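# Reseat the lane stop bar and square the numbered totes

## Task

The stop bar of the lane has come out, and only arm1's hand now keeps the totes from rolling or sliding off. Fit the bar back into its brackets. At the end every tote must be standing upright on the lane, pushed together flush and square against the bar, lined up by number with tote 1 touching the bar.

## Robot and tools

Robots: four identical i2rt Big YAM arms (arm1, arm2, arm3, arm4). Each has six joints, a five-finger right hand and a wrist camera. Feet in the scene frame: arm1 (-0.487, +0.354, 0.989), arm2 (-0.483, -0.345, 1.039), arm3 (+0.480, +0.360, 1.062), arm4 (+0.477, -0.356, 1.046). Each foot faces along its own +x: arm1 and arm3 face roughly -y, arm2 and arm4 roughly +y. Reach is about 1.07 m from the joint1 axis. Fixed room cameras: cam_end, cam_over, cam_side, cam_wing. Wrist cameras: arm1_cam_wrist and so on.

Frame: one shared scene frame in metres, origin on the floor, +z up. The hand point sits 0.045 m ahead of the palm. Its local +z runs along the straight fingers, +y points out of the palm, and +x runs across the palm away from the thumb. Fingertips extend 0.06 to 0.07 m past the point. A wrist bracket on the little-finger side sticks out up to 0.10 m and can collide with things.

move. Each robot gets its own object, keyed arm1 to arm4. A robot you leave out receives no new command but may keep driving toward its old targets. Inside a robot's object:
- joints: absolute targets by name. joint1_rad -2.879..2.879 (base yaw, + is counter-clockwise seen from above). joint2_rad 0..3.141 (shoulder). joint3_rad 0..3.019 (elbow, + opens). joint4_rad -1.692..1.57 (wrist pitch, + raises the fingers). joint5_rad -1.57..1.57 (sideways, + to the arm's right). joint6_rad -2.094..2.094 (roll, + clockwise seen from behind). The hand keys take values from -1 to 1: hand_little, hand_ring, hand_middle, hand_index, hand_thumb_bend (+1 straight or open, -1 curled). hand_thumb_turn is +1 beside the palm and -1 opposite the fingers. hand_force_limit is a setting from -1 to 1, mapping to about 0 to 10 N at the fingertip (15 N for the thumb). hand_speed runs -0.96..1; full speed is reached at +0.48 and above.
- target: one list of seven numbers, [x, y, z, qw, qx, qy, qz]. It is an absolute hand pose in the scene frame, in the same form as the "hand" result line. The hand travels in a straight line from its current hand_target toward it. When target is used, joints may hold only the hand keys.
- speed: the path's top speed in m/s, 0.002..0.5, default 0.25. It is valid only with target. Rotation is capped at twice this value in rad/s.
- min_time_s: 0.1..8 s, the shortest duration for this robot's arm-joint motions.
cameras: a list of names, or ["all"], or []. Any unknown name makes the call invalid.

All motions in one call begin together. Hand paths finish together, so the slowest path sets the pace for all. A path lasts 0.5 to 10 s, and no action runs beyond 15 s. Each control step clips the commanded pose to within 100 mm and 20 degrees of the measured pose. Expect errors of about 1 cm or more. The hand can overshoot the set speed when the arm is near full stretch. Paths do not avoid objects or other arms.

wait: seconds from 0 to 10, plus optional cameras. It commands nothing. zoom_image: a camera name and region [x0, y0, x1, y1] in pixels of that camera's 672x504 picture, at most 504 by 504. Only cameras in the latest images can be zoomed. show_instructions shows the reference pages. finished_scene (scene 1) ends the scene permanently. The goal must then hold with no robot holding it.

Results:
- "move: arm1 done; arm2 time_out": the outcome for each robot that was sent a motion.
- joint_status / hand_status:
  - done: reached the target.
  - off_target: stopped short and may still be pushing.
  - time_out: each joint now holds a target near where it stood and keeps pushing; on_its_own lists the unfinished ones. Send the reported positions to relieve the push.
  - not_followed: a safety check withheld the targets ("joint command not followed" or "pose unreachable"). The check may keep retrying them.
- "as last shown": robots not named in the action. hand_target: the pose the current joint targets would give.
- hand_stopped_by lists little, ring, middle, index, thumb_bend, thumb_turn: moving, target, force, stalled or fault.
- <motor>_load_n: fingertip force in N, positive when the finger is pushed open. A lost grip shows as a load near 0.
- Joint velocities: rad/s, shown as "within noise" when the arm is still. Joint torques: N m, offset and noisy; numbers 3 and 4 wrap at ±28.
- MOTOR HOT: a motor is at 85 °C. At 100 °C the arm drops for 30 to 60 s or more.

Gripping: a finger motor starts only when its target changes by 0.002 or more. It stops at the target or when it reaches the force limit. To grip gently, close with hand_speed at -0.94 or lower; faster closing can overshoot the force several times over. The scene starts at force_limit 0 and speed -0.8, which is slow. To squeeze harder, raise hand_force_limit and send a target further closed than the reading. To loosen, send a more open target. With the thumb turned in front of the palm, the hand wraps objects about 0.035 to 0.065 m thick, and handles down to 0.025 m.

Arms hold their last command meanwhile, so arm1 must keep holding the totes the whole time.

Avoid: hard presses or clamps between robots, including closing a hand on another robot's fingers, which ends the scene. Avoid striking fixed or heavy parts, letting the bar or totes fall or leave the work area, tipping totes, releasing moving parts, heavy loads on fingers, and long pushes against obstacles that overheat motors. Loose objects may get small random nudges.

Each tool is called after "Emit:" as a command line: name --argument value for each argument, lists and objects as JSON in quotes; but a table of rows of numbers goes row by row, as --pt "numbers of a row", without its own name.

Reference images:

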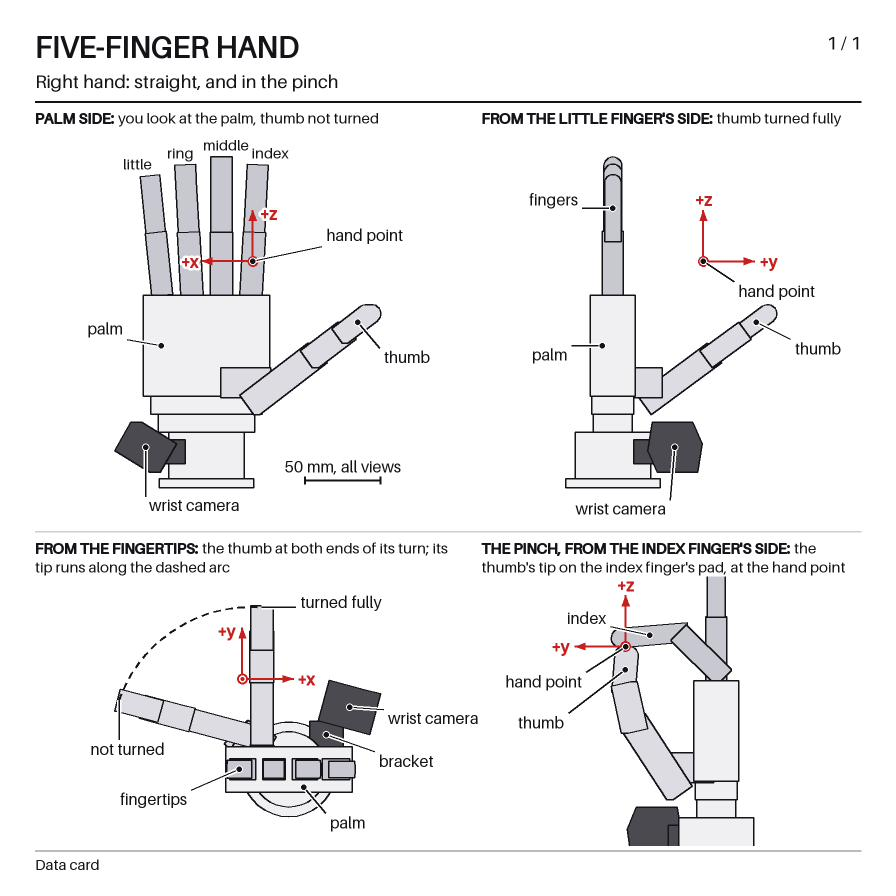

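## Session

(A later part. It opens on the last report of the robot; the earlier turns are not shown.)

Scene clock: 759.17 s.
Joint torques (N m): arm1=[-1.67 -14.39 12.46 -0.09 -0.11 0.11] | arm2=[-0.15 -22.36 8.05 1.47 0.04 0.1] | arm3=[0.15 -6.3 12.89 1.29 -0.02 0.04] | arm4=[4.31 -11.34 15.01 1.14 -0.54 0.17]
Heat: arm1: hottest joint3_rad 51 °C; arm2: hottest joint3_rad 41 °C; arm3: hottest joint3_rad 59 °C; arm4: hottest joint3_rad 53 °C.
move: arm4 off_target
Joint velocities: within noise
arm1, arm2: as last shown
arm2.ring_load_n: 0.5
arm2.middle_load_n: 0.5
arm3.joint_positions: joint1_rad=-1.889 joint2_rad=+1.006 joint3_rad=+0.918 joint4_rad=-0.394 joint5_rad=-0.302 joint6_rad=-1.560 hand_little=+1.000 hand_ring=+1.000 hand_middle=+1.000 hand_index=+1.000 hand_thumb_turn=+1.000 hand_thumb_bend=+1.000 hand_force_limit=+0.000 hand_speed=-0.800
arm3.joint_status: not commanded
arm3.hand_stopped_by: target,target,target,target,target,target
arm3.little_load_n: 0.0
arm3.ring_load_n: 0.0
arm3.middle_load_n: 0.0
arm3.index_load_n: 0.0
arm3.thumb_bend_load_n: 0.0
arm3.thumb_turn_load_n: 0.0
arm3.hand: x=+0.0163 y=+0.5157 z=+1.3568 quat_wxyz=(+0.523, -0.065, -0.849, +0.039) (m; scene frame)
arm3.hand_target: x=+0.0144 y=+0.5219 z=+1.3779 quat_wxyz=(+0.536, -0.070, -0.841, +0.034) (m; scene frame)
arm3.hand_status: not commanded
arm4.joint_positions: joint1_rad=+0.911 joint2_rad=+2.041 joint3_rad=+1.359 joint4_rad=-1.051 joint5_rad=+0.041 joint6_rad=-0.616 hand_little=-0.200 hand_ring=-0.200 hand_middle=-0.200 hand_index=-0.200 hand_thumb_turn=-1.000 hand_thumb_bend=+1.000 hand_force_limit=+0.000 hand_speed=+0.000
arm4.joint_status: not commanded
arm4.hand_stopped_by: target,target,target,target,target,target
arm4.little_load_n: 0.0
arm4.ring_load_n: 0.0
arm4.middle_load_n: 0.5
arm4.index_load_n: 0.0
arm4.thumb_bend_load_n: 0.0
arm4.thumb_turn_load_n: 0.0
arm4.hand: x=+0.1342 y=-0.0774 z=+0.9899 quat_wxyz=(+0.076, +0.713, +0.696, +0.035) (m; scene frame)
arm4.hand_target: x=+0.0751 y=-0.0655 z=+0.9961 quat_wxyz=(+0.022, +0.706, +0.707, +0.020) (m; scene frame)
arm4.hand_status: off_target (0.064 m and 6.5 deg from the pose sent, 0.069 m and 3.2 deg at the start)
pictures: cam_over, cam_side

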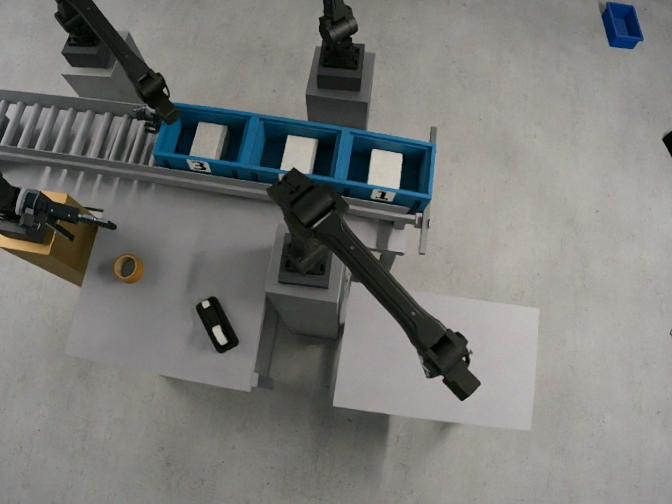

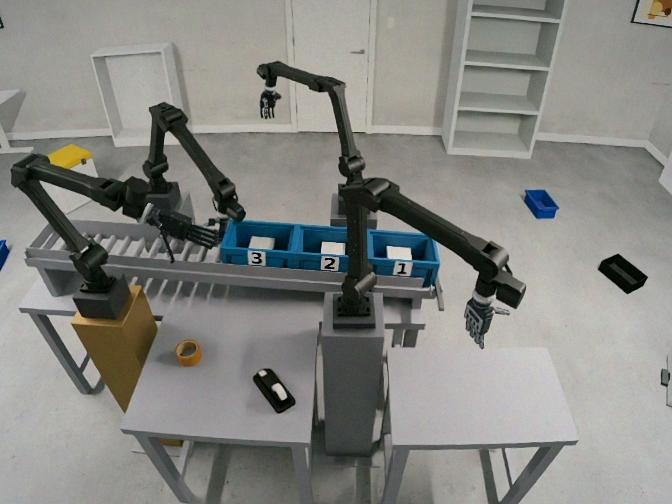

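Emit:
move --arm4 '{"target": [0.170, -0.062, 0.995, -0.0223, -0.7067, -0.7067, -0.0223], "speed": 0.06}'

Emit:
move --arm4 '{"target": [0.180, -0.062, 1.15, -0.0223, -0.7067, -0.7067, -0.0223], "speed": 0.15}'

Emit:
move --arm4 '{"joints": {"joint1_rad": 0.1}, "min_time_s": 3}' --cameras '["cam_over", "cam_side", "cam_end", "cam_wing"]'

Emit:
zoom_image --camera "cam_over" --region '[140, 90, 300, 200]'

Emit:
zoom_image --camera "cam_side" --region '[210, 205, 450, 305]'

Emit:
zoom_image --camera "cam_end" --region '[250, 60, 500, 370]'

Scene clock: 763.00 s.
Joint torques (N m): arm1=[-1.67 -14.33 12.48 -0.09 -0.11 0.11] | arm2=[0.15 -22.18 8.05 1.57 0.02 0.08] | arm3=[0.32 -6.77 12.94 1.31 -0.03 0.03] | arm4=[0.5 -14.04 5.89 0.35 -0.06 -0.11]
Heat: arm1: hottest joint3_rad 52 °C; arm2: hottest joint3_rad 41 °C; arm3: hottest joint3_rad 59 °C; arm4: hottest joint3_rad 52 °C.
move: arm4 done
Joint velocities: within noise
arm1, arm2, arm3: as last shown
arm1.thumb_bend_load_n: -0.5
arm2.ring_load_n: 0.0
arm2.middle_load_n: 0.0
arm2.index_load_n: 0.5
arm4.joint_positions: joint1_rad=+0.851 joint2_rad=+1.945 joint3_rad=+1.213 joint4_rad=-0.911 joint5_rad=+0.037 joint6_rad=-0.697 hand_little=-0.200 hand_ring=-0.200 hand_middle=-0.200 hand_index=-0.200 hand_thumb_turn=-1.000 hand_thumb_bend=+1.000 hand_force_limit=+0.000 hand_speed=+0.000
arm4.joint_status: not commanded
arm4.hand_stopped_by: target,target,target,target,target,target
arm4.little_load_n: 0.0
arm4.ring_load_n: 0.0
arm4.middle_load_n: 0.0
arm4.index_load_n: 0.0
arm4.thumb_bend_load_n: 0.0
arm4.thumb_turn_load_n: 0.0
arm4.hand: x=+0.1686 y=-0.0661 z=+0.9875 quat_wxyz=(+0.034, +0.708, +0.705, +0.024) (m; scene frame)
arm4.hand_target: x=+0.1701 y=-0.0621 z=+0.9948 quat_wxyz=(+0.023, +0.707, +0.707, +0.023) (m; scene frame)
arm4.hand_status: done (0.009 m and 1.3 deg from the pose sent, 0.039 m and 6.5 deg at the start)
pictures: none

Scene clock: 764.83 s.
Joint torques (N m): arm1=[-1.73 -14.45 12.48 -0.09 -0.11 0.11] | arm2=[0.03 -22.53 8.1 1.52 0.02 0.1] | arm3=[0.32 -6.65 12.88 1.24 -0.01 0.04] | arm4=[0.21 -12.28 12.46 -0.29 -0.01 -0.1]
Heat: arm1: hottest joint3_rad 52 °C; arm2: hottest joint3_rad 41 °C; arm3: hottest joint3_rad 59 °C; arm4: hottest joint3_rad 52 °C.
move: arm4 off_target
Joint velocities: within noise
arm1, arm2, arm3: as last shown
arm1.thumb_bend_load_n: 0.0
arm2.middle_load_n: 0.5
arm2.index_load_n: 0.0
arm4.joint_positions: joint1_rad=+0.840 joint2_rad=+1.703 joint3_rad=+1.289 joint4_rad=-1.263 joint5_rad=+0.037 joint6_rad=-0.712 hand_little=-0.200 hand_ring=-0.200 hand_middle=-0.200 hand_index=-0.200 hand_thumb_turn=-1.000 hand_thumb_bend=+1.000 hand_force_limit=+0.000 hand_speed=+0.000
arm4.joint_status: not commanded
arm4.hand_stopped_by: target,target,target,target,target,target
arm4.little_load_n: 0.0
arm4.ring_load_n: 0.0
arm4.middle_load_n: 0.0
arm4.index_load_n: 0.0
arm4.thumb_bend_load_n: -0.5
arm4.thumb_turn_load_n: 0.0
arm4.hand: x=+0.1930 y=-0.0801 z=+1.1311 quat_wxyz=(+0.050, +0.706, +0.706, +0.025) (m; scene frame)
arm4.hand_target: x=+0.1810 y=-0.0628 z=+1.1503 quat_wxyz=(+0.022, +0.707, +0.707, +0.023) (m; scene frame)
arm4.hand_status: off_target (0.029 m and 3.2 deg from the pose sent, 0.163 m and 1.3 deg at the start)
pictures: none

Scene clock: 768.30 s.
Joint torques (N m): arm1=[-1.73 -14.39 12.48 -0.1 -0.11 0.1] | arm2=[0.03 -22.42 8.05 1.57 0.02 0.08] | arm3=[-0.15 -6.71 12.96 1.25 -0.02 0.02] | arm4=[0.67 -11.93 12.44 0.06 -0.04 -0.11]
Heat: arm1: hottest joint3_rad 52 °C; arm2: hottest joint3_rad 40 °C; arm3: hottest joint3_rad 59 °C; arm4: hottest joint3_rad 53 °C.
move: arm4 done
Joint velocities: within noise
arm1, arm2, arm3: as last shown
arm1.little_load_n: -0.5
arm2.middle_load_n: 0.0
arm4.joint_positions: joint1_rad=+0.103 joint2_rad=+1.703 joint3_rad=+1.289 joint4_rad=-1.263 joint5_rad=+0.037 joint6_rad=-0.712 hand_little=-0.200 hand_ring=-0.200 hand_middle=-0.200 hand_index=-0.200 hand_thumb_turn=-1.000 hand_thumb_bend=+1.000 hand_force_limit=+0.000 hand_speed=+0.000
arm4.joint_status: all done
arm4.hand_stopped_by: target,target,target,target,target,target
arm4.little_load_n: 0.0
arm4.ring_load_n: 0.0
arm4.middle_load_n: 0.0
arm4.index_load_n: 0.0
arm4.thumb_bend_load_n: 0.0
arm4.thumb_turn_load_n: 0.0
arm4.hand: x=+0.4524 y=+0.0386 z=+1.1321 quat_wxyz=(+0.054, +0.913, +0.405, +0.004) (m; scene frame)
arm4.hand_target: x=+0.4517 y=+0.0593 z=+1.1513 quat_wxyz=(+0.027, +0.912, +0.408, +0.013) (m; scene frame)
arm4.hand_status: not commanded
pictures: cam_end, cam_over, cam_side, cam_wing

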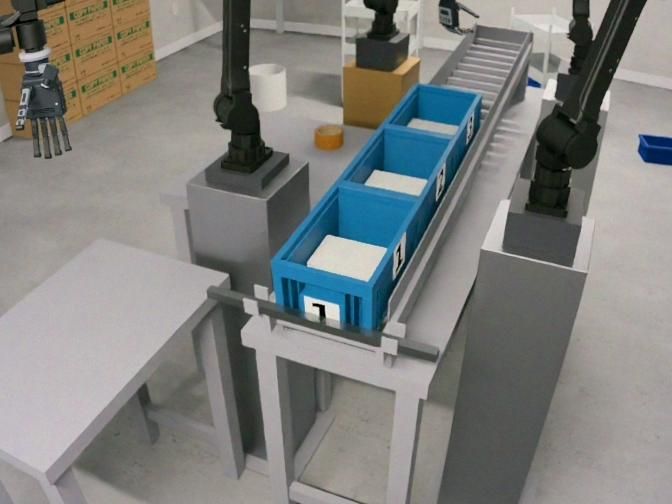

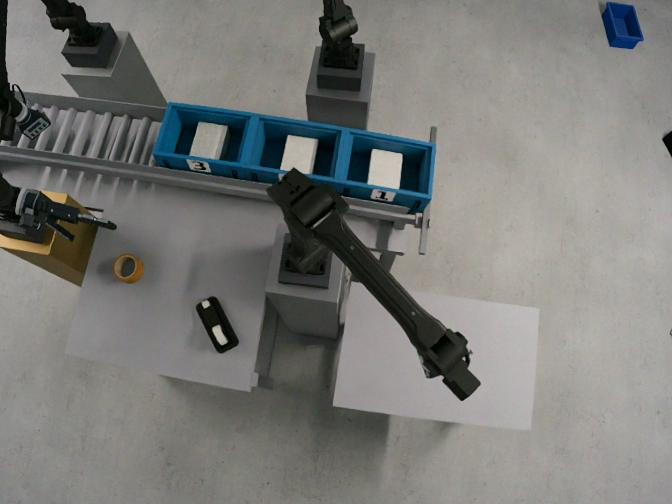

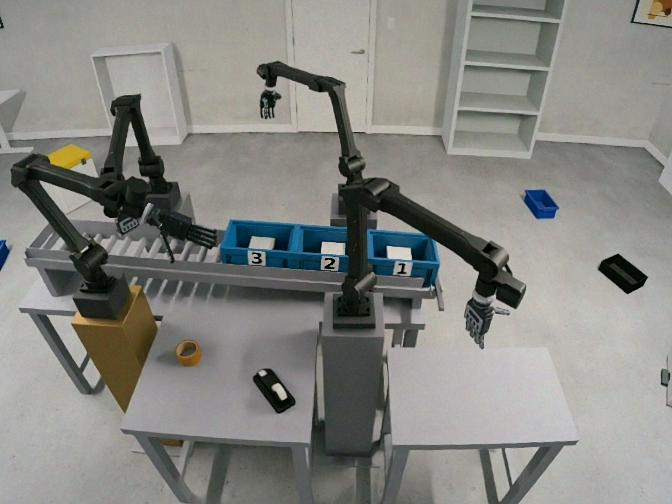

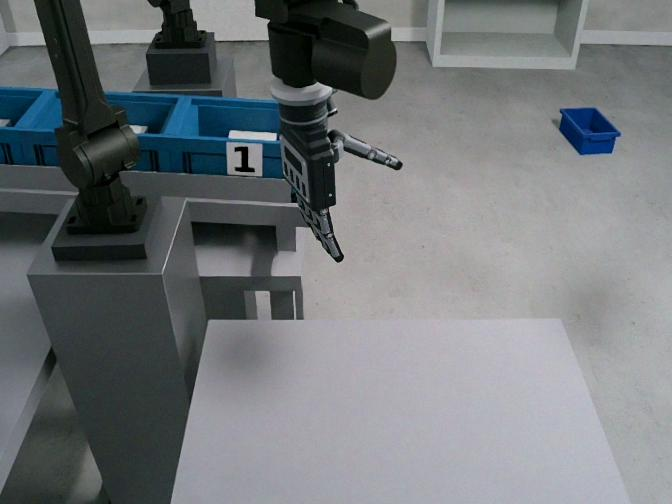

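Scaled by 3.150 from the camera's 672x504 image, which has a finer 960x720 frame.

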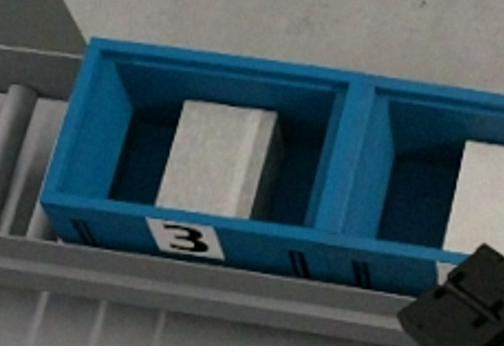

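Scaled by 2.100 from the camera's 672x504 image, which has a finer 960x720 frame.

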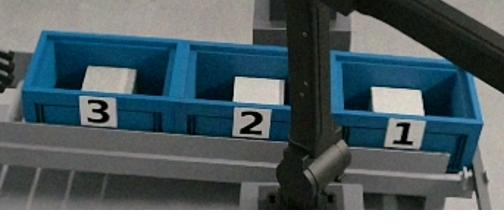

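Scaled by 1.626 from the camera's 672x504 image, which has a finer 960x720 frame.

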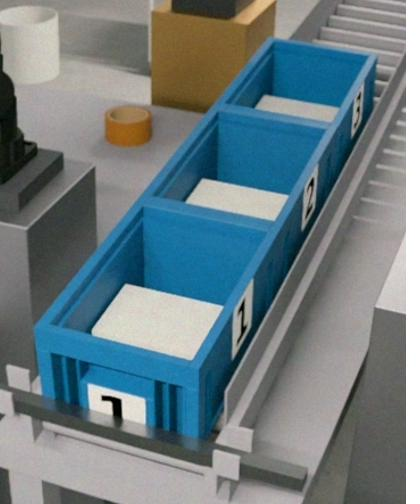

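Emit:
zoom_image --camera "cam_end" --region '[195, 250, 445, 380]'

Emit:
zoom_image --camera "cam_over" --region '[380, 110, 460, 270]'

Emit:
zoom_image --camera "cam_over" --region '[230, 100, 380, 200]'

Scaled by 2.016 from the camera's 672x504 image, which has a finer 960x720 frame.

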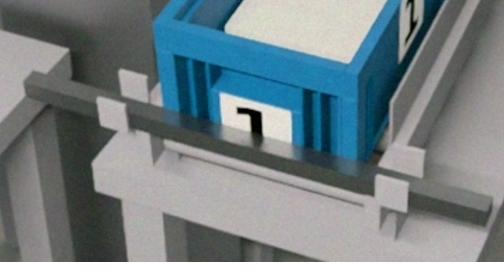

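Scaled by 3.150 from the camera's 672x504 image, which has a finer 960x720 frame.

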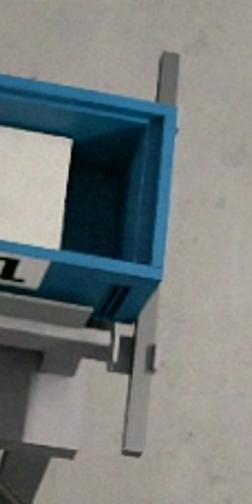

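Scaled by 3.360 from the camera's 672x504 image, which has a finer 960x720 frame.

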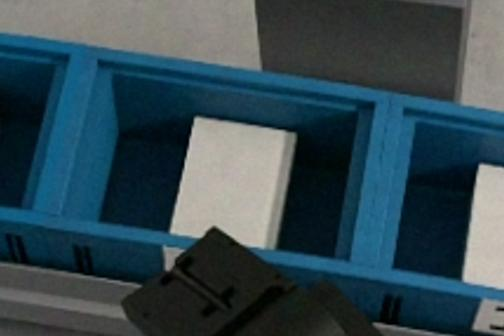

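Emit:
finished_scene

The scene is finished: the task was done.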